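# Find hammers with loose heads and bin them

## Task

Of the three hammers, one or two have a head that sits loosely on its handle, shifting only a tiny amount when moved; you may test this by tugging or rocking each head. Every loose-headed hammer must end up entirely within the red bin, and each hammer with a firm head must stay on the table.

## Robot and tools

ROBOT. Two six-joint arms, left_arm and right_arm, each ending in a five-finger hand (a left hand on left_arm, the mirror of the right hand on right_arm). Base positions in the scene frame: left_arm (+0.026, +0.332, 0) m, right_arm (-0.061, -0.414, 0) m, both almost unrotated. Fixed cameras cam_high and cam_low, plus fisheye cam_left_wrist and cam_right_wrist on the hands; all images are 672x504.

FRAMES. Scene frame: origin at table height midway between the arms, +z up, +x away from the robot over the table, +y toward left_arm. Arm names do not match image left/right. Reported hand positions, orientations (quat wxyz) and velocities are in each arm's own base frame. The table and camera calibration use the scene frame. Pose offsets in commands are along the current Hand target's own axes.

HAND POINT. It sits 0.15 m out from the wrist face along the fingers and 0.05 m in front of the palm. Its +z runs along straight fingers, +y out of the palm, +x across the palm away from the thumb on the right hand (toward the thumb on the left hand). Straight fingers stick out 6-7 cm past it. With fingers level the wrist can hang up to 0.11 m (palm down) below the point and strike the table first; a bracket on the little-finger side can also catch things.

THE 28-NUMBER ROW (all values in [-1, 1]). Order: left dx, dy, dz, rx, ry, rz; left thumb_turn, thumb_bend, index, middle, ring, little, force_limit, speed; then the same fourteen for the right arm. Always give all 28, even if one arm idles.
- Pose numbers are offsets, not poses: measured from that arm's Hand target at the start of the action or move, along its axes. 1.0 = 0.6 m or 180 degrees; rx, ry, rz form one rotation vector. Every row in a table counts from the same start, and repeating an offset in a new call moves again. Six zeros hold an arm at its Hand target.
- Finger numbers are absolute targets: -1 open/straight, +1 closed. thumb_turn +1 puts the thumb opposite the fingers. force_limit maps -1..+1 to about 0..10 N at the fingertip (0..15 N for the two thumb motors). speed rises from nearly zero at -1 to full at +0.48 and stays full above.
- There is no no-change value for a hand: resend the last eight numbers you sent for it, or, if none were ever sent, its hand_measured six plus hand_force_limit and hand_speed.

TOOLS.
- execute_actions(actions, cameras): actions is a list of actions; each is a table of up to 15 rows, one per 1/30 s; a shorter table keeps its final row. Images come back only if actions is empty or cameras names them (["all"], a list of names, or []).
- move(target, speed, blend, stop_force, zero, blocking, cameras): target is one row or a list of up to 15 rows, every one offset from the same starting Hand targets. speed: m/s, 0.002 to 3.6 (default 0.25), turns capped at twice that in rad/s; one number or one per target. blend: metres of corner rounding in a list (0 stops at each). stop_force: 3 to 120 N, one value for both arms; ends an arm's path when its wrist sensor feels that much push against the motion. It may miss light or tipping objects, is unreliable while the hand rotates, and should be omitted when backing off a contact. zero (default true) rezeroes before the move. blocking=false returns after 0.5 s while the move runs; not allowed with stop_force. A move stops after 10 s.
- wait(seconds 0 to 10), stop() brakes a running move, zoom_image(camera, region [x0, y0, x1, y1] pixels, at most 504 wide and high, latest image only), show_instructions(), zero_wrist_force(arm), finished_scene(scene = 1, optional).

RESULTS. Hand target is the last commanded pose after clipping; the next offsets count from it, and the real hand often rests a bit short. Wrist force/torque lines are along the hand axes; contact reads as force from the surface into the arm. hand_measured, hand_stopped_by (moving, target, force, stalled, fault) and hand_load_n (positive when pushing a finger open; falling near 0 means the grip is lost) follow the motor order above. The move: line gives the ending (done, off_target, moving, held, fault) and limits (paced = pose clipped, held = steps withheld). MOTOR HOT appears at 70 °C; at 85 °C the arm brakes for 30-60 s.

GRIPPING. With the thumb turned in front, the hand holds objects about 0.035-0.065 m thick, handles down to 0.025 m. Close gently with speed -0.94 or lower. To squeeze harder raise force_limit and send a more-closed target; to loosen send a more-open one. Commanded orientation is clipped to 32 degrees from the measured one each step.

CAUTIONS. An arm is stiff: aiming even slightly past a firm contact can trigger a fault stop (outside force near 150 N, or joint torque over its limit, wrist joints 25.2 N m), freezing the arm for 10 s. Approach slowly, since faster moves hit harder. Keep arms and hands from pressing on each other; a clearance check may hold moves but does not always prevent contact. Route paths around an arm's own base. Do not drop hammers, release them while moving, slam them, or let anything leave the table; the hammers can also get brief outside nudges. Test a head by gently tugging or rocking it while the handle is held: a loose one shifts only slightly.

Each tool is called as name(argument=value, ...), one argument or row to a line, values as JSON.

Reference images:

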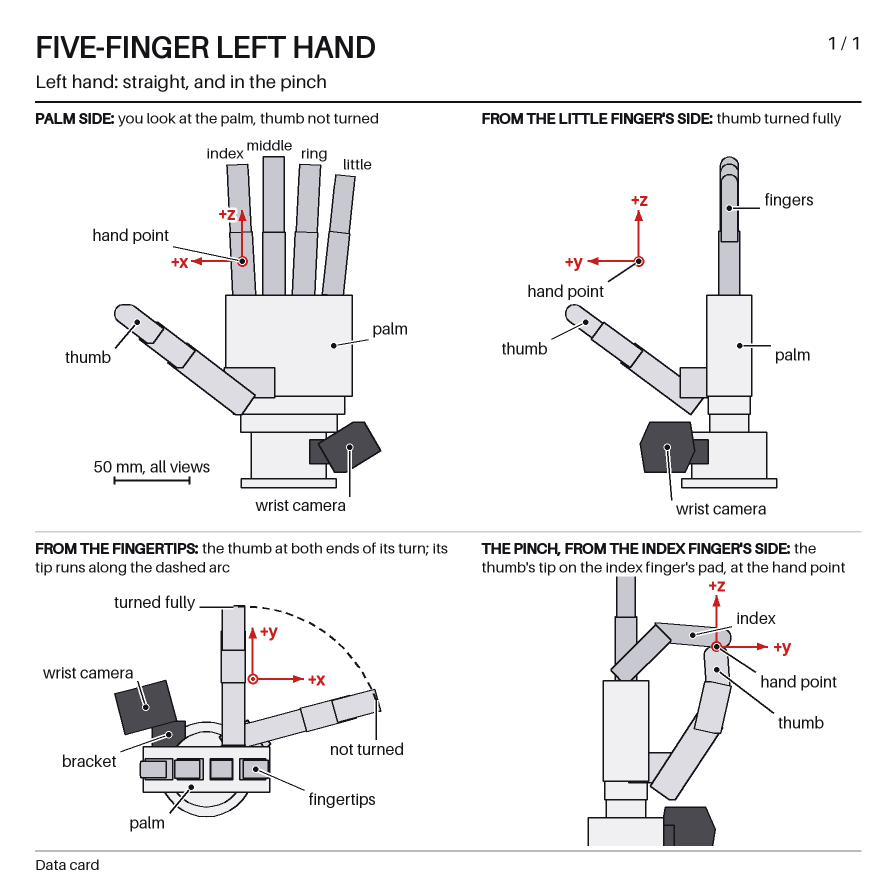

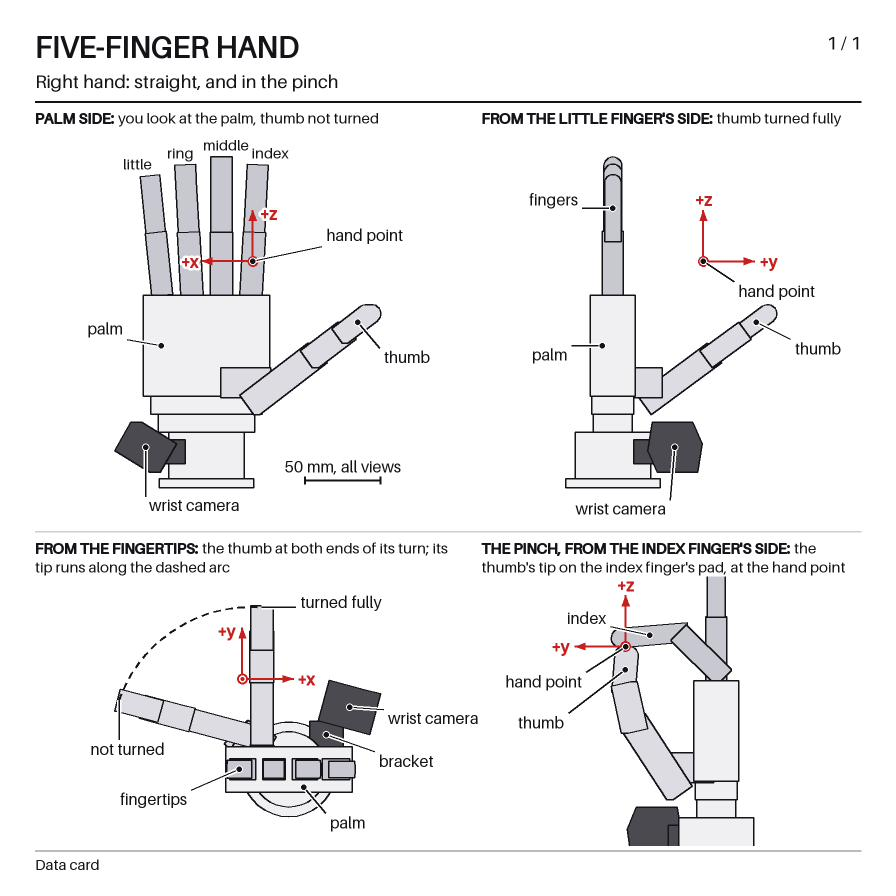

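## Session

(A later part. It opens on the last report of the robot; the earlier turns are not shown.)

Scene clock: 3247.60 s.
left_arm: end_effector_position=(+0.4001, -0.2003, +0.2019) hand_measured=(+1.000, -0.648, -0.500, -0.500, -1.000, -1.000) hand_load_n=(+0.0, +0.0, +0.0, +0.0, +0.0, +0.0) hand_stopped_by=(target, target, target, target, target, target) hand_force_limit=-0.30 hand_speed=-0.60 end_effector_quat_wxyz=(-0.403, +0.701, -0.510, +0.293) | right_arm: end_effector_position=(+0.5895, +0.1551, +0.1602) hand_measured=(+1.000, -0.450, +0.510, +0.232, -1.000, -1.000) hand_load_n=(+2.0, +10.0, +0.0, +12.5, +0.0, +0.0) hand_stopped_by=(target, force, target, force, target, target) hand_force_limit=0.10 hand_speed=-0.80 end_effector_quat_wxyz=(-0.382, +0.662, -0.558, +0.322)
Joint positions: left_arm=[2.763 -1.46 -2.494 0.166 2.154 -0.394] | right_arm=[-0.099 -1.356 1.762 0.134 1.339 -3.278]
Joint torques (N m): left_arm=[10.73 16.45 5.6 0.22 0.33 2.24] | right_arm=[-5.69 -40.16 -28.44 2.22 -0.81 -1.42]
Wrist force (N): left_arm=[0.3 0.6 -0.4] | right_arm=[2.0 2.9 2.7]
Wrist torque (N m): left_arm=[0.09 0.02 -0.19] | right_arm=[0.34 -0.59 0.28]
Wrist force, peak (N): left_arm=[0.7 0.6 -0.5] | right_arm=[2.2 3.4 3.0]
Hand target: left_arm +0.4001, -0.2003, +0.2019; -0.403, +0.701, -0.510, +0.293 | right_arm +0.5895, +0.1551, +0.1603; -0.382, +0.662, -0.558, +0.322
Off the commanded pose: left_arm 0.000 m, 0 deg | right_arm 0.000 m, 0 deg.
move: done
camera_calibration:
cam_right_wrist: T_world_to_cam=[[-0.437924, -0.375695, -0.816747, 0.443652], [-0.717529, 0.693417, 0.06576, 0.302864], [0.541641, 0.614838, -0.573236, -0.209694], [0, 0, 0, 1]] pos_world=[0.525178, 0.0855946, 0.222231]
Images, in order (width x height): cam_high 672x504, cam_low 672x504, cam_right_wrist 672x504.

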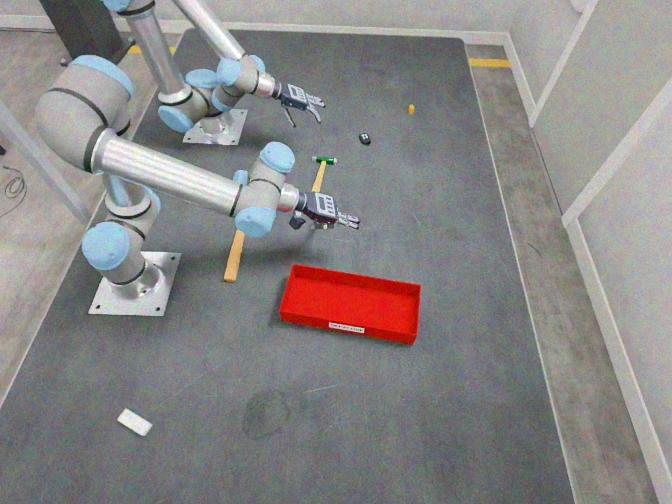

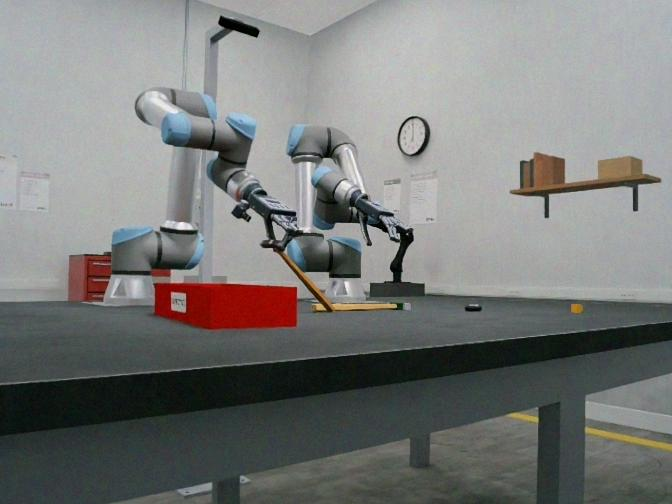

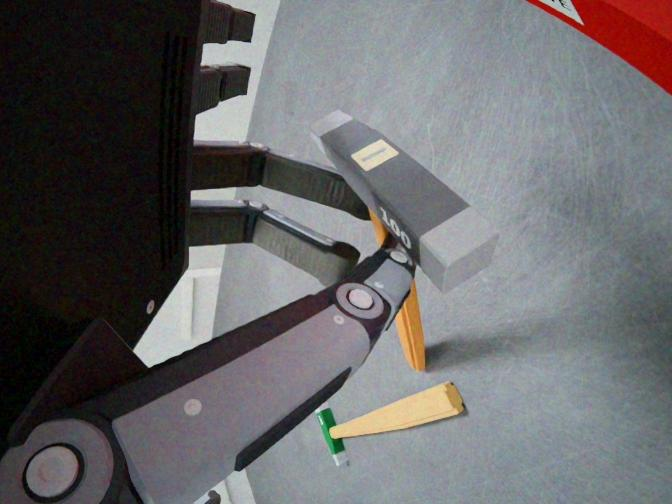

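move(
  target=[0, 0, 0, 0, 0, 0, 1, -0.65, -0.5, -0.5, -1, -1, -0.3, -0.6, 0, -0.2598, -0.15, 0, 0, 0, 1, -0.38, 0.51, 0.51, -1, -1, 0.1, -0.8],
  speed=0.1,
  cameras=["cam_right_wrist", "cam_low"],
)

Scene clock: 3295.33 s.
left_arm: end_effector_position=(+0.4001, -0.2003, +0.2019) hand_measured=(+1.000, -0.648, -0.500, -0.500, -1.000, -1.000) hand_load_n=(+0.0, +0.0, +0.0, +0.0, +0.0, +0.0) hand_stopped_by=(target, target, target, target, target, target) hand_force_limit=-0.30 hand_speed=-0.60 end_effector_quat_wxyz=(-0.403, +0.701, -0.510, +0.293) | right_arm: end_effector_position=(+0.5896, +0.1551, +0.3403) hand_measured=(+1.000, -0.450, +0.510, +0.232, -1.000, -1.000) hand_load_n=(+2.0, +10.0, +0.0, +12.0, +0.0, +0.0) hand_stopped_by=(target, force, target, force, target, target) hand_force_limit=0.10 hand_speed=-0.80 end_effector_quat_wxyz=(-0.382, +0.662, -0.558, +0.322)
Joint positions: left_arm=[2.763 -1.46 -2.494 0.166 2.154 -0.394] | right_arm=[-0.099 -1.431 1.381 0.59 1.339 -3.278]
Joint torques (N m): left_arm=[10.25 16.31 5.93 0.25 0.35 2.24] | right_arm=[-7.17 -17.53 -29.2 2.11 0.89 -2.28]
Wrist force (N): left_arm=[0.4 0.4 -0.2] | right_arm=[2.2 3.1 2.8]
Wrist torque (N m): left_arm=[0.05 0.02 -0.19] | right_arm=[0.36 -0.60 0.27]
Wrist force, peak (N): left_arm=[0.7 0.4 -0.7] | right_arm=[2.3 3.8 3.1]
Hand target: left_arm +0.4001, -0.2003, +0.2019; -0.403, +0.701, -0.510, +0.293 | right_arm +0.5896, +0.1551, +0.3403; -0.382, +0.662, -0.558, +0.322
Off the commanded pose: left_arm 0.000 m, 0 deg | right_arm 0.000 m, 0 deg.
move: done
camera_calibration:
cam_right_wrist: T_world_to_cam=[[-0.437845, -0.375729, -0.816774, 0.590683], [-0.717602, 0.693344, 0.0657332, 0.291154], [0.541608, 0.614899, -0.573201, -0.106567], [0, 0, 0, 1]] pos_world=[0.525278, 0.0855947, 0.402231]
Images, in order (width x height): cam_low 672x504, cam_right_wrist 672x504.

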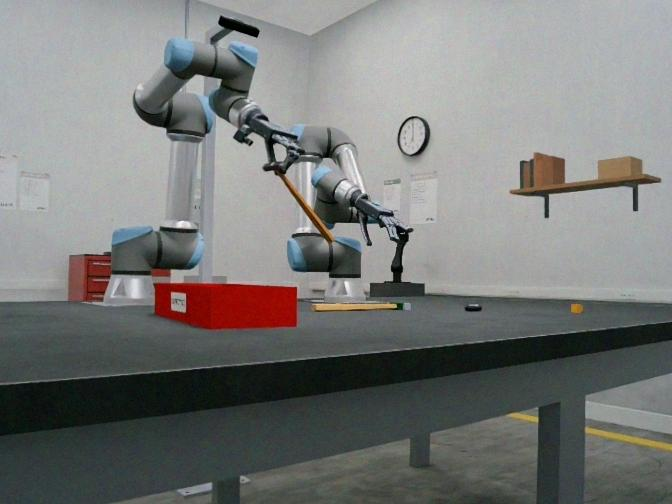

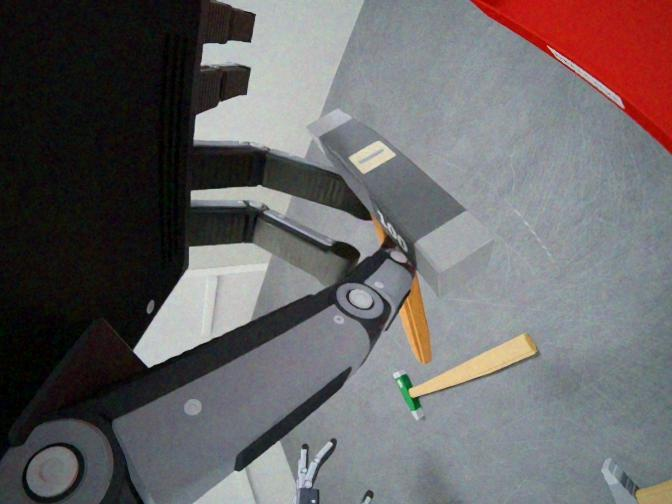

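move(
  target=[0, 0, 0, 0, 0, 0, 1, -0.65, -0.5, -0.5, -1, -1, -0.3, -0.6, 0.389, 0.0335, -0.058, 0, 0.5134, 0.2964, 1, -0.38, 0.51, 0.51, -1, -1, 0.1, -0.8],
  speed=0.2,
  cameras=["cam_right_wrist", "cam_low", "cam_high"],
)

Scene clock: 3305.90 s.
left_arm: end_effector_position=(+0.4001, -0.2003, +0.2019) hand_measured=(+1.000, -0.648, -0.500, -0.500, -1.000, -1.000) hand_load_n=(+0.5, +0.0, +0.0, +0.0, +0.0, +0.0) hand_stopped_by=(target, target, target, target, target, target) hand_force_limit=-0.30 hand_speed=-0.60 end_effector_quat_wxyz=(-0.403, +0.701, -0.510, +0.293) | right_arm: end_effector_position=(+0.5897, -0.0483, +0.3403) hand_measured=(+1.000, -0.450, +0.510, +0.232, -1.000, -1.000) hand_load_n=(+2.0, +10.5, +0.0, +12.0, -0.5, +0.0) hand_stopped_by=(target, force, target, force, target, target) hand_force_limit=0.10 hand_speed=-0.80 end_effector_quat_wxyz=(+0.039, -0.065, +0.863, -0.500)
Joint positions: left_arm=[2.763 -1.46 -2.494 0.166 2.154 -0.394] | right_arm=[-0.003 -0.984 0.917 1.376 2.6 -1.873]
Joint torques (N m): left_arm=[10.08 16.24 6.29 0.34 0.57 2.17] | right_arm=[7.31 -57.34 -10.11 0.03 -1.14 -2.08]
Wrist force (N): left_arm=[0.3 0.2 -0.4] | right_arm=[2.3 2.9 3.2]
Wrist torque (N m): left_arm=[0.03 0.02 -0.18] | right_arm=[0.30 -0.62 0.44]
Wrist force, peak (N): left_arm=[0.8 0.8 -0.4] | right_arm=[1.6 3.8 5.0]
Hand target: left_arm +0.4001, -0.2003, +0.2019; -0.403, +0.701, -0.510, +0.293 | right_arm +0.5897, -0.0483, +0.3403; +0.039, -0.065, +0.863, -0.500 (not the last commanded pose)
Off the commanded pose: left_arm 0.000 m, 0 deg | right_arm 0.033 m, 16 deg.
move: held (right_arm; a check stopped the path); limits=held
pose unreachable (right arm): on one or more control steps of this call, first in action 0 (counted from 0), this arm could not follow its commanded pose, so it was not sent that pose on those steps. It may still have moved: this result reports where it is.
cause: moving toward the commanded pose would bring two parts of the arm too close to each other (joints 4 (wrist 1) to 6 (wrist 3) lie between them).
camera_calibration:
cam_right_wrist: T_world_to_cam=[[-0.366116, 0.442284, -0.818745, 0.512204], [0.706167, 0.705047, 0.06509, -0.406564], [0.606042, -0.554341, -0.570455, -0.0769477], [0, 0, 0, 1]] pos_world=[0.521262, 0.0174515, 0.401933]
Images, in order (width x height): cam_high 672x504, cam_low 672x504, cam_right_wrist 672x504.

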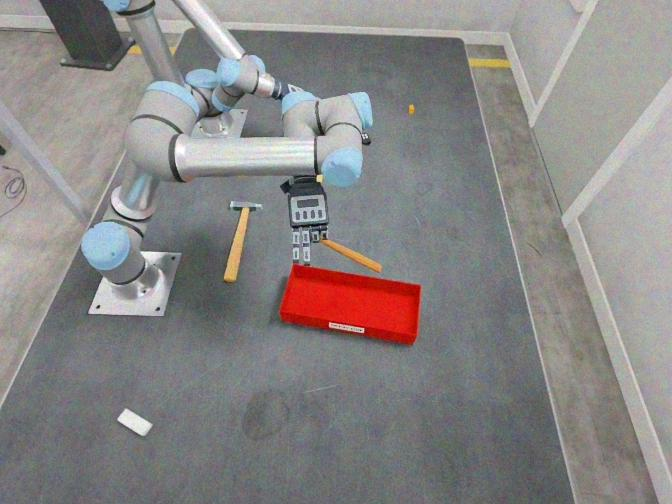

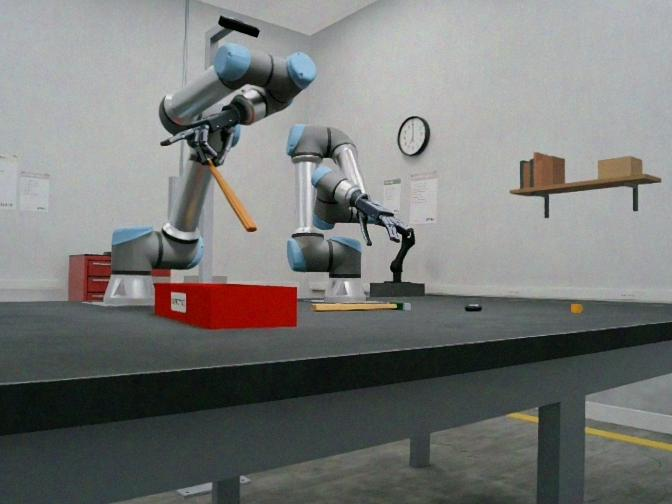

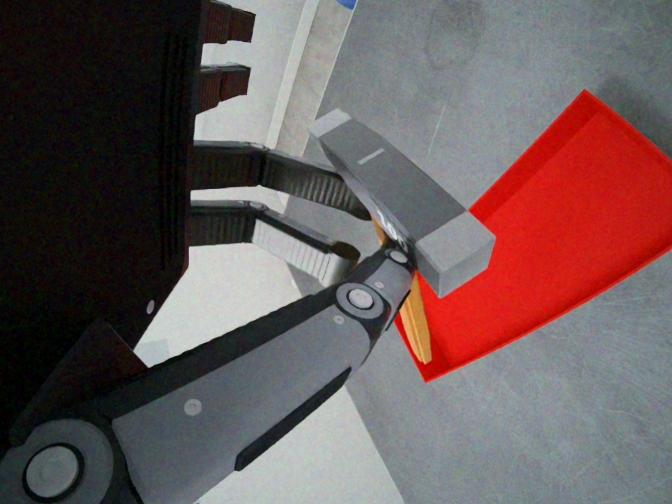

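move(
  target=[0, 0, 0, 0, 0, 0, 1, -0.65, -0.5, -0.5, -1, -1, -0.3, -0.6, 0, 0, 0, -0.0833, 0, 0, 1, -0.38, 0.51, 0.51, -1, -1, 0.1, -0.8],
  speed=0.15,
)

move(
  target=[0, 0, 0, 0, 0, 0, 1, -0.65, -0.5, -0.5, -1, -1, -0.3, -0.6, 0, -0.04, 0.04, 0, 0.0589, 0.0589, 1, -0.38, 0.51, 0.51, -1, -1, 0.1, -0.8],
  speed=0.1,
  cameras=["cam_right_wrist", "cam_low", "cam_high"],
)

Scene clock: 3320.80 s.
left_arm: end_effector_position=(+0.4001, -0.2003, +0.2019) hand_measured=(+1.000, -0.648, -0.500, -0.500, -1.000, -1.000) hand_load_n=(+0.0, +0.0, +0.0, +0.0, +0.0, +0.0) hand_stopped_by=(target, target, target, target, target, target) hand_force_limit=-0.30 hand_speed=-0.60 end_effector_quat_wxyz=(-0.403, +0.701, -0.510, +0.293) | right_arm: end_effector_position=(+0.5897, -0.0483, +0.3403) hand_measured=(+1.000, -0.450, +0.510, +0.232, -1.000, -1.000) hand_load_n=(+2.0, +10.0, +0.0, +12.5, +0.0, +0.0) hand_stopped_by=(target, force, target, force, target, target) hand_force_limit=0.10 hand_speed=-0.80 end_effector_quat_wxyz=(+0.030, -0.069, +0.921, -0.383)
Joint positions: left_arm=[2.763 -1.46 -2.494 0.166 2.154 -0.394] | right_arm=[-0.099 -0.975 0.797 1.503 2.328 -1.919]
Joint torques (N m): left_arm=[10.03 16.48 5.59 0.44 0.56 2.21] | right_arm=[-9.66 -35.48 -26.89 5.05 -1.31 -2.16]
Wrist force (N): left_arm=[0.6 0.4 -0.3] | right_arm=[2.4 2.9 3.1]
Wrist torque (N m): left_arm=[0.04 -0.02 -0.17] | right_arm=[0.32 -0.64 0.45]
Wrist force, peak (N): left_arm=[0.7 0.6 -0.7] | right_arm=[2.3 3.4 3.3]
Hand target: left_arm +0.4001, -0.2003, +0.2019; -0.403, +0.701, -0.510, +0.293 | right_arm +0.5897, -0.0483, +0.3403; +0.030, -0.069, +0.921, -0.383
Off the commanded pose: left_arm 0.000 m, 0 deg | right_arm 0.000 m, 0 deg.
move: done

Scene clock: 3322.57 s.
left_arm: end_effector_position=(+0.4001, -0.2003, +0.2019) hand_measured=(+1.000, -0.648, -0.500, -0.500, -1.000, -1.000) hand_load_n=(+0.0, +0.0, +0.0, +0.0, +0.0, +0.0) hand_stopped_by=(target, target, target, target, target, target) hand_force_limit=-0.30 hand_speed=-0.60 end_effector_quat_wxyz=(-0.403, +0.701, -0.510, +0.293) | right_arm: end_effector_position=(+0.5948, -0.0819, +0.3404) hand_measured=(+1.000, -0.450, +0.510, +0.232, -1.000, -1.000) hand_load_n=(+2.0, +10.5, +0.0, +12.0, +0.0, +0.0) hand_stopped_by=(target, force, target, force, target, target) hand_force_limit=0.10 hand_speed=-0.80 end_effector_quat_wxyz=(-0.020, +0.051, +0.922, -0.383)
Joint positions: left_arm=[2.763 -1.46 -2.494 0.166 2.154 -0.394] | right_arm=[-0.136 -0.846 0.637 1.752 2.358 -1.607]
Joint torques (N m): left_arm=[10.5 16.46 5.78 0.35 0.62 2.21] | right_arm=[-9.52 -37.77 -25.59 5.12 3.79 1.71]
Wrist force (N): left_arm=[0.7 0.2 -0.2] | right_arm=[1.9 3.0 3.3]
Wrist torque (N m): left_arm=[0.02 -0.03 -0.17] | right_arm=[0.31 -0.56 0.22]
Wrist force, peak (N): left_arm=[0.9 0.5 -0.4] | right_arm=[2.2 3.1 3.5]
Hand target: left_arm +0.4001, -0.2003, +0.2019; -0.403, +0.701, -0.510, +0.293 | right_arm +0.5948, -0.0819, +0.3404; -0.020, +0.051, +0.922, -0.383
Off the commanded pose: left_arm 0.000 m, 0 deg | right_arm 0.000 m, 0 deg.
move: done
camera_calibration:
cam_right_wrist: T_world_to_cam=[[-0.21767, 0.71596, -0.663341, 0.410197], [0.859975, 0.462105, 0.216567, -0.549459], [0.461587, -0.523316, -0.716294, 0.0395508], [0, 0, 0, 1]] pos_world=[0.543553, -0.0190787, 0.419425]
Images, in order (width x height): cam_high 672x504, cam_low 672x504, cam_right_wrist 672x504.

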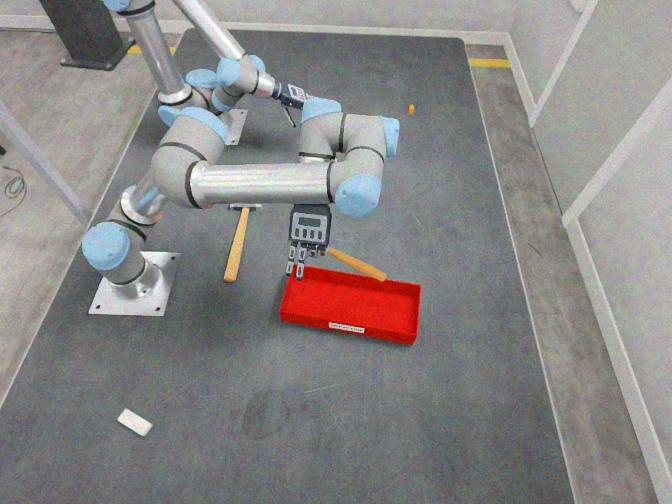

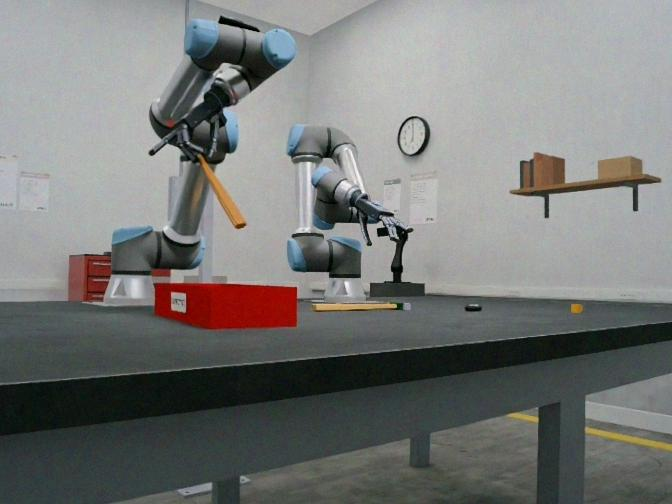

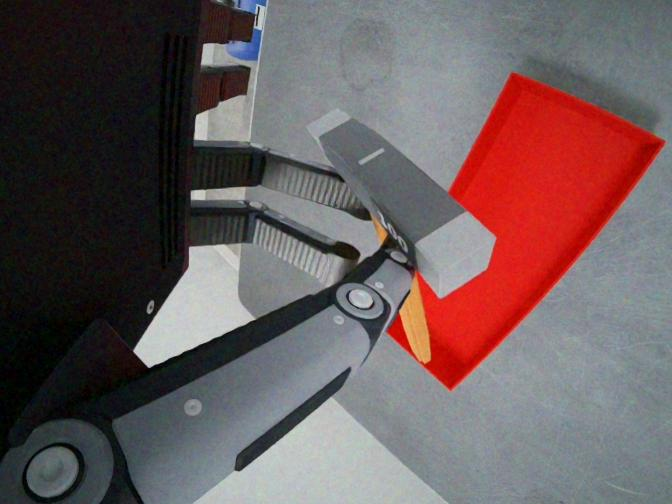

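move(
  target=[0, 0, 0, 0, 0, 0, 1, -0.65, -0.5, -0.5, -1, -1, -0.3, -0.6, 0, 0.1655, 0.1655, 0, 0, 0, 1, -0.38, 0.51, 0.51, -1, -1, 0.1, -0.8],
  speed=0.1,
)

move(
  target=[0, 0, 0, 0, 0, 0, 1, -0.65, -0.5, -0.5, -1, -1, -0.3, -0.6, 0, 0.12, 0.12, 0, 0, 0, 1, -0.38, 0.51, 0.51, -1, -1, 0.1, -0.8],
  speed=0.04,
  stop_force=6,
  cameras=["cam_right_wrist", "cam_low", "cam_high"],
)

Scene clock: 3345.77 s.
left_arm: end_effector_position=(+0.4001, -0.2003, +0.2019) hand_measured=(+1.000, -0.648, -0.500, -0.500, -1.000, -1.000) hand_load_n=(+0.0, +0.0, +0.0, +0.0, +0.0, +0.0) hand_stopped_by=(target, target, target, target, target, target) hand_force_limit=-0.30 hand_speed=-0.60 end_effector_quat_wxyz=(-0.403, +0.701, -0.510, +0.293) | right_arm: end_effector_position=(+0.5951, -0.0822, +0.2000) hand_measured=(+1.000, -0.450, +0.510, +0.232, -1.000, -1.000) hand_load_n=(+2.5, +10.0, +0.0, +12.0, +0.0, +0.0) hand_stopped_by=(target, force, target, force, target, target) hand_force_limit=0.10 hand_speed=-0.80 end_effector_quat_wxyz=(-0.020, +0.051, +0.922, -0.383)
Joint positions: left_arm=[2.763 -1.46 -2.494 0.166 2.154 -0.394] | right_arm=[-0.136 -0.857 1.015 1.384 2.358 -1.607]
Joint torques (N m): left_arm=[10.52 16.65 6.33 0.45 0.69 2.29] | right_arm=[-10.94 -38.32 -10.7 0.04 3.27 -2.41]
Wrist force (N): left_arm=[0.7 0.3 -0.3] | right_arm=[2.2 2.9 3.1]
Wrist torque (N m): left_arm=[0.05 -0.05 -0.16] | right_arm=[0.32 -0.59 0.43]
Wrist force, peak (N): left_arm=[0.8 0.8 -0.3] | right_arm=[2.2 3.7 3.7]
Hand target: left_arm +0.4001, -0.2003, +0.2019; -0.403, +0.701, -0.510, +0.293 | right_arm +0.5951, -0.0822, +0.1999; -0.020, +0.051, +0.922, -0.383
Off the commanded pose: left_arm 0.000 m, 0 deg | right_arm 0.000 m, 0 deg.
move: done

Scene clock: 3349.20 s.
left_arm: end_effector_position=(+0.4001, -0.2003, +0.2019) hand_measured=(+1.000, -0.648, -0.500, -0.500, -1.000, -1.000) hand_load_n=(+0.0, +0.0, +0.0, -0.5, +0.0, +0.0) hand_stopped_by=(target, target, target, target, target, target) hand_force_limit=-0.30 hand_speed=-0.60 end_effector_quat_wxyz=(-0.403, +0.701, -0.510, +0.293) | right_arm: end_effector_position=(+0.5953, -0.0825, +0.0981) hand_measured=(+1.000, -0.450, +0.510, +0.232, -1.000, -1.000) hand_load_n=(+1.0, +10.5, +0.0, +13.5, +0.0, +0.0) hand_stopped_by=(target, force, target, force, target, target) hand_force_limit=0.10 hand_speed=-0.80 end_effector_quat_wxyz=(-0.020, +0.051, +0.922, -0.383)
Joint positions: left_arm=[2.763 -1.46 -2.494 0.166 2.154 -0.394] | right_arm=[-0.137 -0.785 1.158 1.169 2.358 -1.608]
Joint torques (N m): left_arm=[10.4 16.16 5.91 0.43 0.68 2.27] | right_arm=[-9.2 -37.57 -9.22 0.21 2.02 -2.49]
Wrist force (N): left_arm=[0.7 0.7 -0.3] | right_arm=[2.5 2.6 3.0]
Wrist torque (N m): left_arm=[0.09 -0.04 -0.18] | right_arm=[0.29 -0.69 0.48]
Wrist force, peak (N): left_arm=[0.9 0.5 -0.4] | right_arm=[2.5 2.9 3.6]
Hand target: left_arm +0.4001, -0.2003, +0.2019; -0.403, +0.701, -0.510, +0.293 | right_arm +0.5953, -0.0825, +0.0981; -0.020, +0.051, +0.922, -0.383
Off the commanded pose: left_arm 0.000 m, 0 deg | right_arm 0.000 m, 0 deg.
move: done
camera_calibration:
cam_right_wrist: T_world_to_cam=[[-0.2176, 0.716014, -0.663306, 0.250036], [0.860035, 0.461994, 0.216568, -0.497126], [0.461509, -0.523341, -0.716327, -0.134556], [0, 0, 0, 1]] pos_world=[0.544053, -0.0197785, 0.177125]
Images, in order (width x height): cam_high 672x504, cam_low 672x504, cam_right_wrist 672x504.

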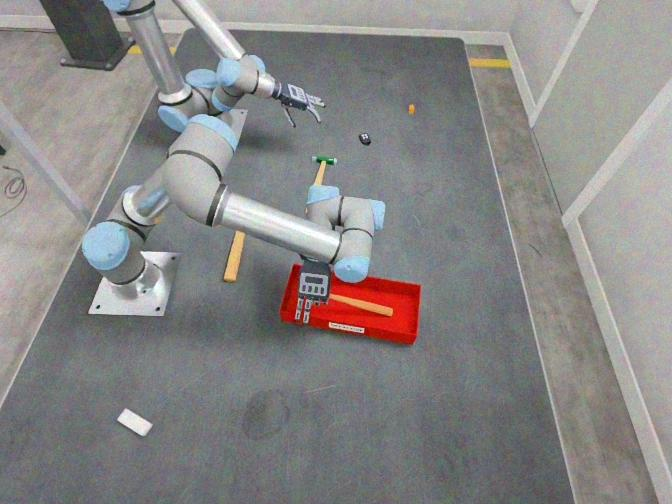

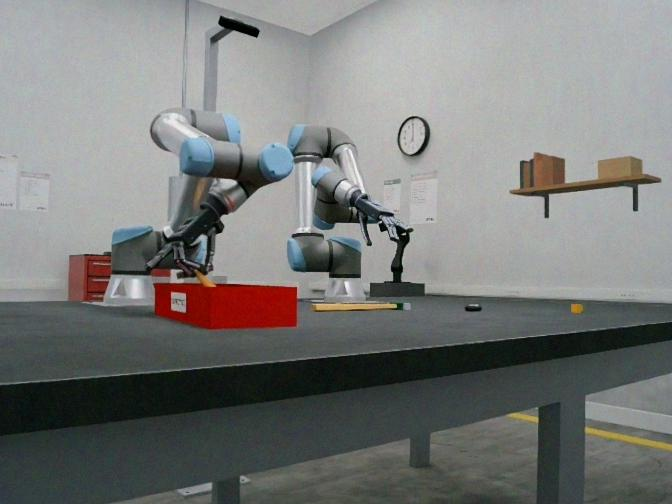

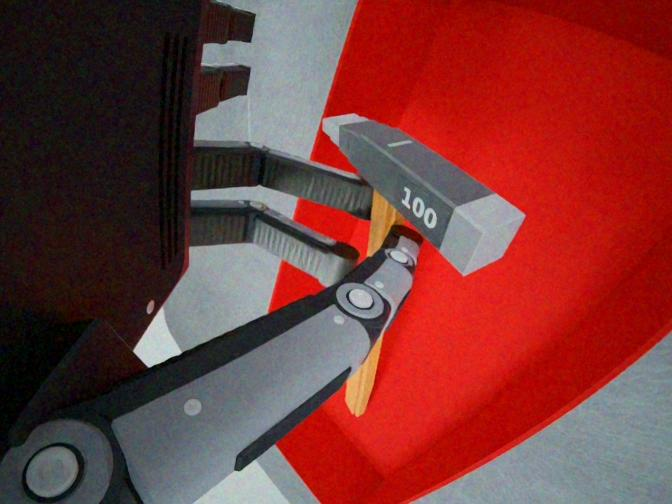

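move(
  target=[0, 0, 0, 0, 0, 0, 1, -0.65, -0.5, -0.5, -1, -1, -0.3, -0.6, 0, 0.0684, 0.0684, 0, 0, 0, 1, -0.38, 0.51, 0.51, -1, -1, 0.1, -0.8],
  speed=0.03,
  stop_force=5,
  cameras=["cam_right_wrist", "cam_low", "cam_high"],
)

Scene clock: 3367.57 s.
left_arm: end_effector_position=(+0.4001, -0.2003, +0.2019) hand_measured=(+1.000, -0.648, -0.500, -0.500, -1.000, -1.000) hand_load_n=(+0.0, +0.0, +0.0, +0.0, +0.0, +0.0) hand_stopped_by=(target, target, target, target, target, target) hand_force_limit=-0.30 hand_speed=-0.60 end_effector_quat_wxyz=(-0.403, +0.701, -0.510, +0.293) | right_arm: end_effector_position=(+0.5954, -0.0827, +0.0401) hand_measured=(+1.000, -0.450, +0.510, +0.232, -1.000, -1.000) hand_load_n=(+1.0, +11.5, +0.0, +14.0, +0.0, +0.0) hand_stopped_by=(target, force, target, force, target, target) hand_force_limit=0.10 hand_speed=-0.80 end_effector_quat_wxyz=(-0.020, +0.051, +0.922, -0.383)
Joint positions: left_arm=[2.763 -1.46 -2.494 0.166 2.154 -0.394] | right_arm=[-0.137 -0.724 1.206 1.06 2.358 -1.608]
Joint torques (N m): left_arm=[10.24 15.96 6.23 0.51 0.8 2.2] | right_arm=[-9.37 -40.65 -8.19 0.18 -0.66 -2.15]
Wrist force (N): left_arm=[0.7 0.1 -0.6] | right_arm=[2.0 1.9 2.5]
Wrist torque (N m): left_arm=[0.03 -0.04 -0.16] | right_arm=[0.36 -0.61 0.43]
Wrist force, peak (N): left_arm=[0.8 0.7 -0.5] | right_arm=[2.6 2.9 3.3]
Hand target: left_arm +0.4001, -0.2003, +0.2019; -0.403, +0.701, -0.510, +0.293 | right_arm +0.5954, -0.0827, +0.0401; -0.020, +0.051, +0.922, -0.383
Off the commanded pose: left_arm 0.000 m, 0 deg | right_arm 0.000 m, 0 deg.
move: done
camera_calibration:
cam_right_wrist: T_world_to_cam=[[-0.2176, 0.716014, -0.663306, 0.211657], [0.860035, 0.461994, 0.216568, -0.484605], [0.461509, -0.523341, -0.716327, -0.176202], [0, 0, 0, 1]] pos_world=[0.544153, -0.0198785, 0.119125]
Images, in order (width x height): cam_high 672x504, cam_low 672x504, cam_right_wrist 672x504.

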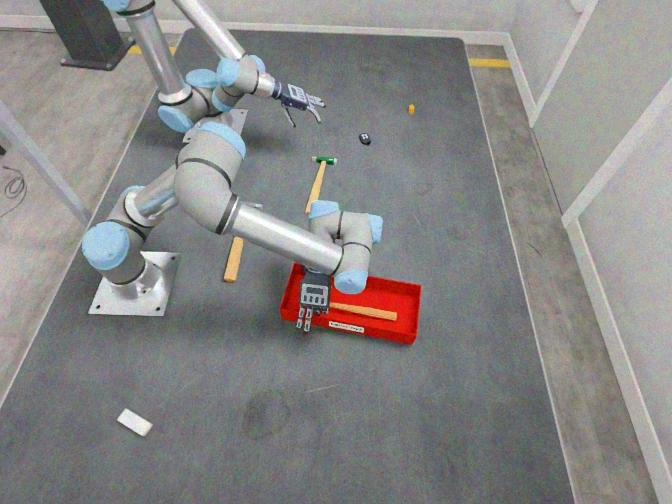

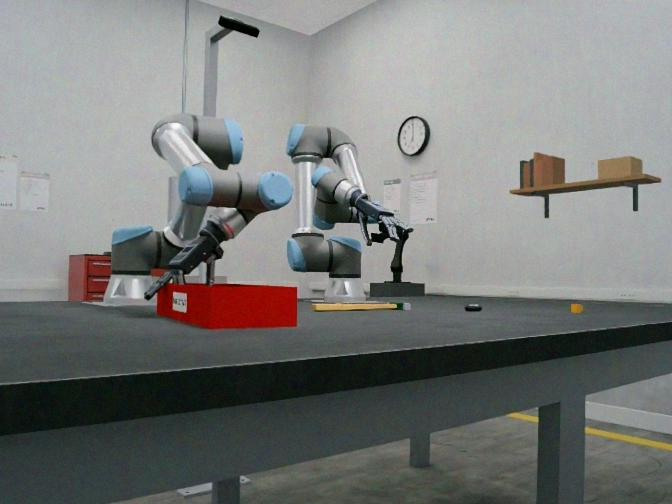

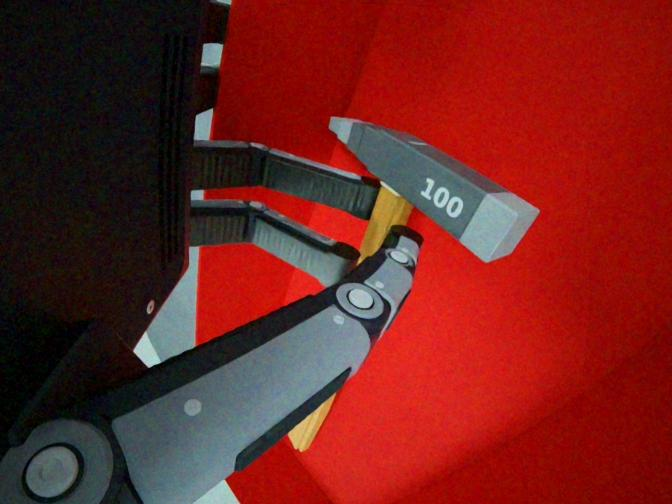

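move(
  target=[0, 0, 0, 0, 0, 0, 1, -0.65, -0.5, -0.5, -1, -1, -0.3, -0.6, 0, 0.0083, 0.0083, 0, 0, 0, 1, -0.38, 0.51, 0.51, -1, -1, 0.1, -0.8],
  speed=0.02,
  stop_force=3,
  cameras=["cam_right_wrist"],
)

Scene clock: 3382.27 s.
left_arm: end_effector_position=(+0.4001, -0.2003, +0.2019) hand_measured=(+1.000, -0.648, -0.500, -0.500, -1.000, -1.000) hand_load_n=(+0.0, +0.0, +0.0, +0.0, +0.0, +0.0) hand_stopped_by=(target, target, target, target, target, target) hand_force_limit=-0.30 hand_speed=-0.60 end_effector_quat_wxyz=(-0.403, +0.701, -0.510, +0.293) | right_arm: end_effector_position=(+0.5954, -0.0827, +0.0341) hand_measured=(+1.000, -0.450, +0.510, +0.232, -1.000, -1.000) hand_load_n=(+1.0, +11.5, +0.0, +13.0, +0.0, +0.0) hand_stopped_by=(target, force, target, force, target, target) hand_force_limit=0.10 hand_speed=-0.80 end_effector_quat_wxyz=(-0.020, +0.051, +0.922, -0.383)
Joint positions: left_arm=[2.763 -1.46 -2.494 0.166 2.154 -0.394] | right_arm=[-0.137 -0.717 1.21 1.049 2.358 -1.608]
Joint torques (N m): left_arm=[11.02 16.27 6.1 0.42 0.92 2.26] | right_arm=[-4.84 -62.83 -24.82 4.95 -0.8 -1.66]
Wrist force (N): left_arm=[0.6 0.4 -0.7] | right_arm=[2.9 2.7 2.8]
Wrist torque (N m): left_arm=[0.06 -0.03 -0.18] | right_arm=[0.32 -0.68 0.47]
Wrist force, peak (N): left_arm=[0.7 0.7 -0.6] | right_arm=[2.4 -4.4 -0.9]
Hand target: left_arm +0.4001, -0.2003, +0.2019; -0.403, +0.701, -0.510, +0.293 | right_arm +0.5955, -0.0827, +0.0341; -0.020, +0.051, +0.922, -0.383 (not the last commanded pose)
Off the commanded pose: left_arm 0.000 m, 0 deg | right_arm 0.001 m, 0 deg.
move: contact (right_arm)
camera_calibration:
cam_right_wrist: T_world_to_cam=[[-0.2176, 0.716014, -0.663306, 0.207699], [0.860035, 0.461994, 0.216568, -0.483392], [0.461509, -0.523341, -0.716327, -0.180546], [0, 0, 0, 1]] pos_world=[0.544253, -0.0198785, 0.113125]
Images, in order (width x height): cam_right_wrist 672x504.

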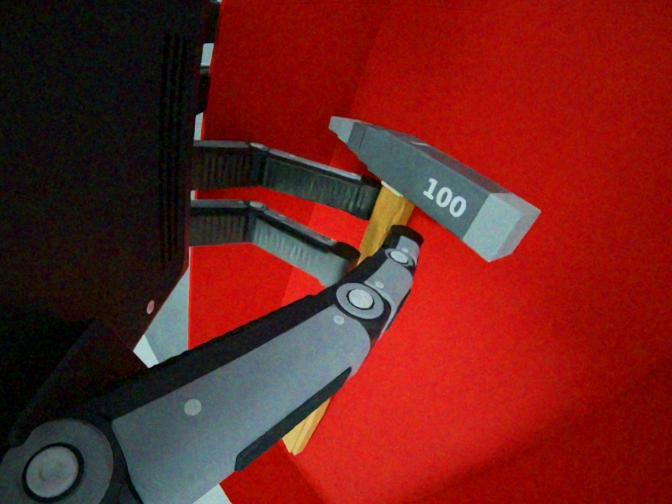

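move(
  target=[0, 0, 0, 0, 0, 0, 1, -0.65, -0.5, -0.5, -1, -1, -0.3, -0.6, 0, 0, 0, 0, 0, 0, 1, -0.65, -0.4, -0.4, -1, -1, 0.1, -0.7],
  speed=0.05,
  cameras=["cam_right_wrist"],
)

move(
  target=[0, 0, 0, 0, 0, 0, 1, -0.65, -0.5, -0.5, -1, -1, -0.3, -0.6, 0, -0.177, -0.177, 0, 0, 0, 1, -0.65, -0.4, -0.4, -1, -1, 0.1, -0.7],
  speed=0.1,
  cameras=["cam_right_wrist", "cam_high"],
)

Scene clock: 3391.40 s.
left_arm: end_effector_position=(+0.4001, -0.2003, +0.2019) hand_measured=(+1.000, -0.648, -0.500, -0.500, -1.000, -1.000) hand_load_n=(+0.0, +0.0, +0.0, +0.0, +0.0, +0.0) hand_stopped_by=(target, target, target, target, target, target) hand_force_limit=-0.30 hand_speed=-0.60 end_effector_quat_wxyz=(-0.403, +0.701, -0.510, +0.293) | right_arm: end_effector_position=(+0.5955, -0.0827, +0.0342) hand_measured=(+1.000, -0.650, -0.400, -0.270, -1.000, -1.000) hand_load_n=(+0.0, +0.0, +0.0, -19.0, +2.5, +0.0) hand_stopped_by=(target, target, target, stalled, target, target) hand_force_limit=0.10 hand_speed=-0.70 end_effector_quat_wxyz=(-0.020, +0.051, +0.922, -0.383)
Joint positions: left_arm=[2.763 -1.46 -2.494 0.166 2.154 -0.394] | right_arm=[-0.137 -0.717 1.21 1.049 2.358 -1.608]
Joint torques (N m): left_arm=[10.47 16.1 5.82 0.51 0.9 2.28] | right_arm=[8.24 -22.38 -4.67 -2.37 -1.19 1.16]
Wrist force (N): left_arm=[0.4 0.5 -0.1] | right_arm=[1.5 -20.1 -19.4]
Wrist torque (N m): left_arm=[0.04 0.01 -0.19] | right_arm=[1.04 -0.11 -0.63]
Wrist force, peak (N): left_arm=[0.9 0.6 -0.6] | right_arm=[1.6 -20.3 -19.6]
Hand target: left_arm +0.4001, -0.2003, +0.2019; -0.403, +0.701, -0.510, +0.293 | right_arm +0.5955, -0.0827, +0.0341; -0.020, +0.051, +0.922, -0.383
Off the commanded pose: left_arm 0.000 m, 0 deg | right_arm 0.000 m, 0 deg.
move: done
camera_calibration:
cam_right_wrist: T_world_to_cam=[[-0.217591, 0.716002, -0.663321, 0.207762], [0.859995, 0.46204, 0.216629, -0.483398], [0.461588, -0.523316, -0.716294, -0.180521], [0, 0, 0, 1]] pos_world=[0.544253, -0.0198786, 0.113225]
Images, in order (width x height): cam_right_wrist 672x504.

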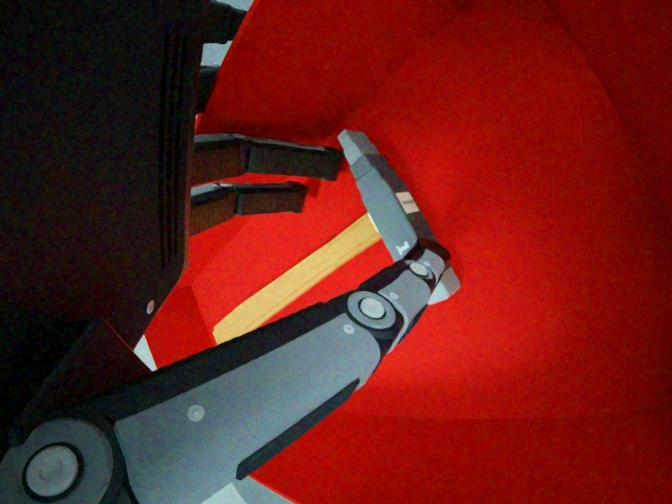

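Scene clock: 3393.37 s.
left_arm: end_effector_position=(+0.4001, -0.2003, +0.2019) hand_measured=(+1.000, -0.648, -0.500, -0.500, -1.000, -1.000) hand_load_n=(+0.0, +0.0, +0.0, +0.0, +0.0, +0.0) hand_stopped_by=(target, target, target, target, target, target) hand_force_limit=-0.30 hand_speed=-0.60 end_effector_quat_wxyz=(-0.403, +0.701, -0.510, +0.293) | right_arm: end_effector_position=(+0.5951, -0.0823, +0.1843) hand_measured=(+1.000, -0.650, -0.400, -0.270, -1.000, -1.000) hand_load_n=(+0.0, +0.0, +0.0, +0.0, +0.0, +0.0) hand_stopped_by=(target, target, target, stalled, target, target) hand_force_limit=0.10 hand_speed=-0.70 end_effector_quat_wxyz=(-0.020, +0.051, +0.922, -0.383)
Joint positions: left_arm=[2.763 -1.46 -2.494 0.166 2.154 -0.394] | right_arm=[-0.136 -0.849 1.043 1.349 2.358 -1.607]
Joint torques (N m): left_arm=[10.16 15.91 6.08 0.61 0.96 2.2] | right_arm=[7.23 -60.47 -27.97 5.26 -0.83 1.78]
Wrist force (N): left_arm=[0.6 0.6 -0.2] | right_arm=[2.6 1.7 2.5]
Wrist torque (N m): left_arm=[0.07 -0.02 -0.17] | right_arm=[0.23 -0.69 0.32]
Wrist force, peak (N): left_arm=[0.6 0.8 -0.3] | right_arm=[1.3 -20.1 -19.2]
Hand target: left_arm +0.4001, -0.2003, +0.2019; -0.403, +0.701, -0.510, +0.293 | right_arm +0.5951, -0.0823, +0.1843; -0.020, +0.051, +0.922, -0.383
Off the commanded pose: left_arm 0.000 m, 0 deg | right_arm 0.000 m, 0 deg.
move: done
camera_calibration:
cam_right_wrist: T_world_to_cam=[[-0.2176, 0.716014, -0.663306, 0.306888], [0.860035, 0.461994, 0.216568, -0.515739], [0.461509, -0.523341, -0.716327, -0.0726314], [0, 0, 0, 1]] pos_world=[0.543853, -0.0194785, 0.263225]
Images, in order (width x height): cam_high 672x504, cam_right_wrist 672x504.

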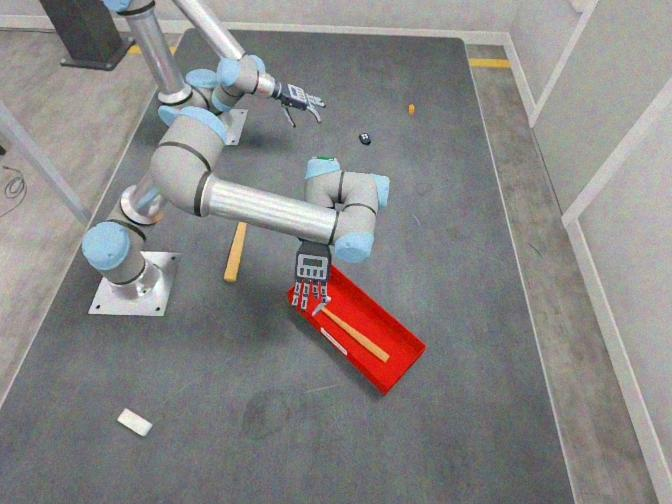

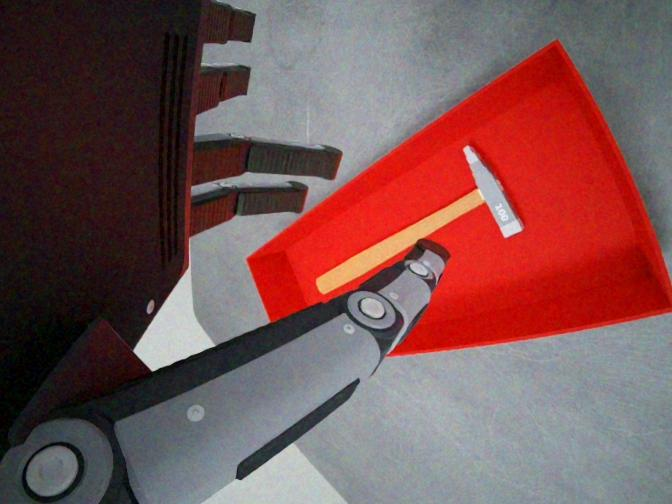

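move(
  target=[0.0028, 0.0338, 0.1413, 0, 0.0861, 0.0497, -1, -1, 0, -1, -1, -1, 0.0, 0.3, 0, -0.118, -0.118, 0, 0, 0, 1, -0.55, -0.4, -0.4, -1, -1, 0.1, 0],
  speed=0.2,
  cameras=["cam_left_wrist"],
)

move(
  target=[0, 0, 0, 0, 0, 0, -1, -1, 0, -1, -1, -1, 0.0, 0.3, 0.1187, 0.537, -0.386, 0, -0.3779, -0.3779, 1, -0.55, -0.4, -0.4, -1, -1, 0.1, 0],
  speed=0.3,
  cameras=["cam_left_wrist", "cam_high"],
)

Scene clock: 3419.47 s.
left_arm: end_effector_position=(+0.4606, -0.1825, +0.1417) hand_measured=(-1.000, -1.000, +0.000, -1.000, -1.000, -1.000) hand_load_n=(+0.0, +0.0, +0.0, +0.0, -0.5, +0.0) hand_stopped_by=(target, target, target, target, target, target) hand_force_limit=0.00 hand_speed=0.30 end_effector_quat_wxyz=(-0.352, +0.613, -0.613, +0.353) | right_arm: end_effector_position=(+0.5949, -0.0820, +0.2844) hand_measured=(+1.000, -0.550, -0.400, -0.270, -1.000, -1.000) hand_load_n=(+0.0, +0.0, +0.0, +0.0, +0.0, +0.0) hand_stopped_by=(target, target, target, stalled, target, target) hand_force_limit=0.10 hand_speed=0.00 end_effector_quat_wxyz=(-0.020, +0.051, +0.922, -0.383)
Joint positions: left_arm=[3.076 -1.706 -2.54 0.576 1.628 -0.034] | right_arm=[-0.136 -0.871 0.824 1.59 2.358 -1.607]
Joint torques (N m): left_arm=[10.71 10.82 22.64 5.34 -2.38 2.33] | right_arm=[8.36 -36.4 -27.19 5.04 2.03 1.68]
Wrist force (N): left_arm=[0.5 0.5 -0.8] | right_arm=[2.5 1.7 2.3]
Wrist torque (N m): left_arm=[0.07 -0.04 -0.15] | right_arm=[0.25 -0.66 0.25]
Wrist force, peak (N): left_arm=[0.6 0.3 -1.1] | right_arm=[2.9 2.1 2.6]
Hand target: left_arm +0.4607, -0.1825, +0.1417; -0.352, +0.613, -0.613, +0.353 | right_arm +0.5949, -0.0820, +0.2844; -0.020, +0.051, +0.922, -0.383
Off the commanded pose: left_arm 0.000 m, 0 deg | right_arm 0.000 m, 0 deg.
move: done
camera_calibration:
cam_left_wrist: T_world_to_cam=[[0.530413, -0.235015, 0.814512, -0.401296], [-0.518316, -0.850202, 0.0922169, 0.0779323], [0.670828, -0.471088, -0.572771, -0.196051], [0, 0, 0, 1]] pos_world=[0.384763, -0.12041, 0.207382]
Images, in order (width x height): cam_left_wrist 672x504.

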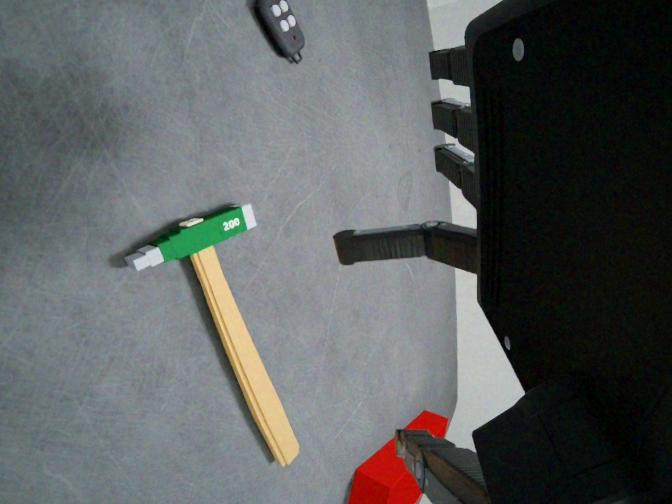

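Scene clock: 3422.80 s.
left_arm: end_effector_position=(+0.4607, -0.1825, +0.1417) hand_measured=(-1.000, -1.000, +0.000, -1.000, -1.000, -1.000) hand_load_n=(+0.0, +0.0, +0.0, +0.0, +0.0, +0.0) hand_stopped_by=(target, target, target, target, target, target) hand_force_limit=0.00 hand_speed=0.30 end_effector_quat_wxyz=(-0.352, +0.613, -0.613, +0.353) | right_arm: end_effector_position=(+0.5674, +0.3148, +0.2193) hand_measured=(+1.000, -0.550, -0.400, -0.270, -1.000, -1.000) hand_load_n=(+0.0, +0.0, +0.0, +0.0, +0.0, +0.0) hand_stopped_by=(target, target, target, stalled, target, target) hand_force_limit=0.10 hand_speed=0.00 end_effector_quat_wxyz=(-0.270, +0.653, -0.653, +0.272)
Joint positions: left_arm=[3.076 -1.706 -2.54 0.576 1.628 -0.034] | right_arm=[0.322 -1.127 1.227 0.711 1.8 -2.91]
Joint torques (N m): left_arm=[10.25 10.86 22.73 5.36 -2.4 2.24] | right_arm=[7.08 -29.99 -28.24 -1.71 -2.36 -2.22]
Wrist force (N): left_arm=[0.2 0.3 -0.8] | right_arm=[2.7 1.6 2.0]
Wrist torque (N m): left_arm=[0.04 0.00 -0.17] | right_arm=[0.24 -0.67 0.46]
Wrist force, peak (N): left_arm=[0.6 0.5 -1.2] | right_arm=[2.8 1.7 2.4]
Hand target: left_arm +0.4607, -0.1825, +0.1417; -0.352, +0.613, -0.613, +0.353 | right_arm +0.5674, +0.3149, +0.2193; -0.270, +0.653, -0.653, +0.272
Off the commanded pose: left_arm 0.000 m, 0 deg | right_arm 0.000 m, 0 deg.
move: done
camera_calibration:
cam_left_wrist: T_world_to_cam=[[0.530352, -0.235036, 0.814546, -0.401282], [-0.518442, -0.850121, 0.0922576, 0.0779822], [0.670779, -0.471224, -0.572716, -0.196061], [0, 0, 0, 1]] pos_world=[0.384763, -0.12041, 0.207381]
Images, in order (width x height): cam_high 672x504, cam_left_wrist 672x504.

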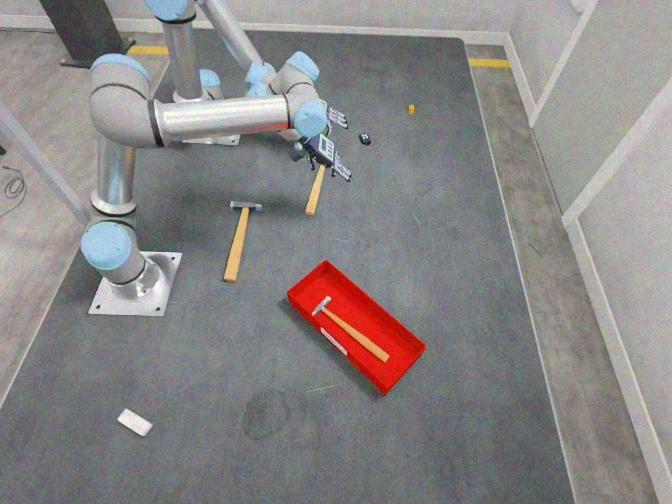

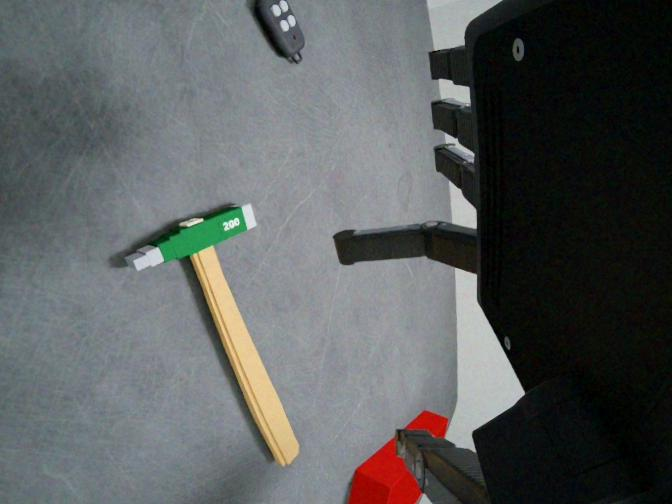

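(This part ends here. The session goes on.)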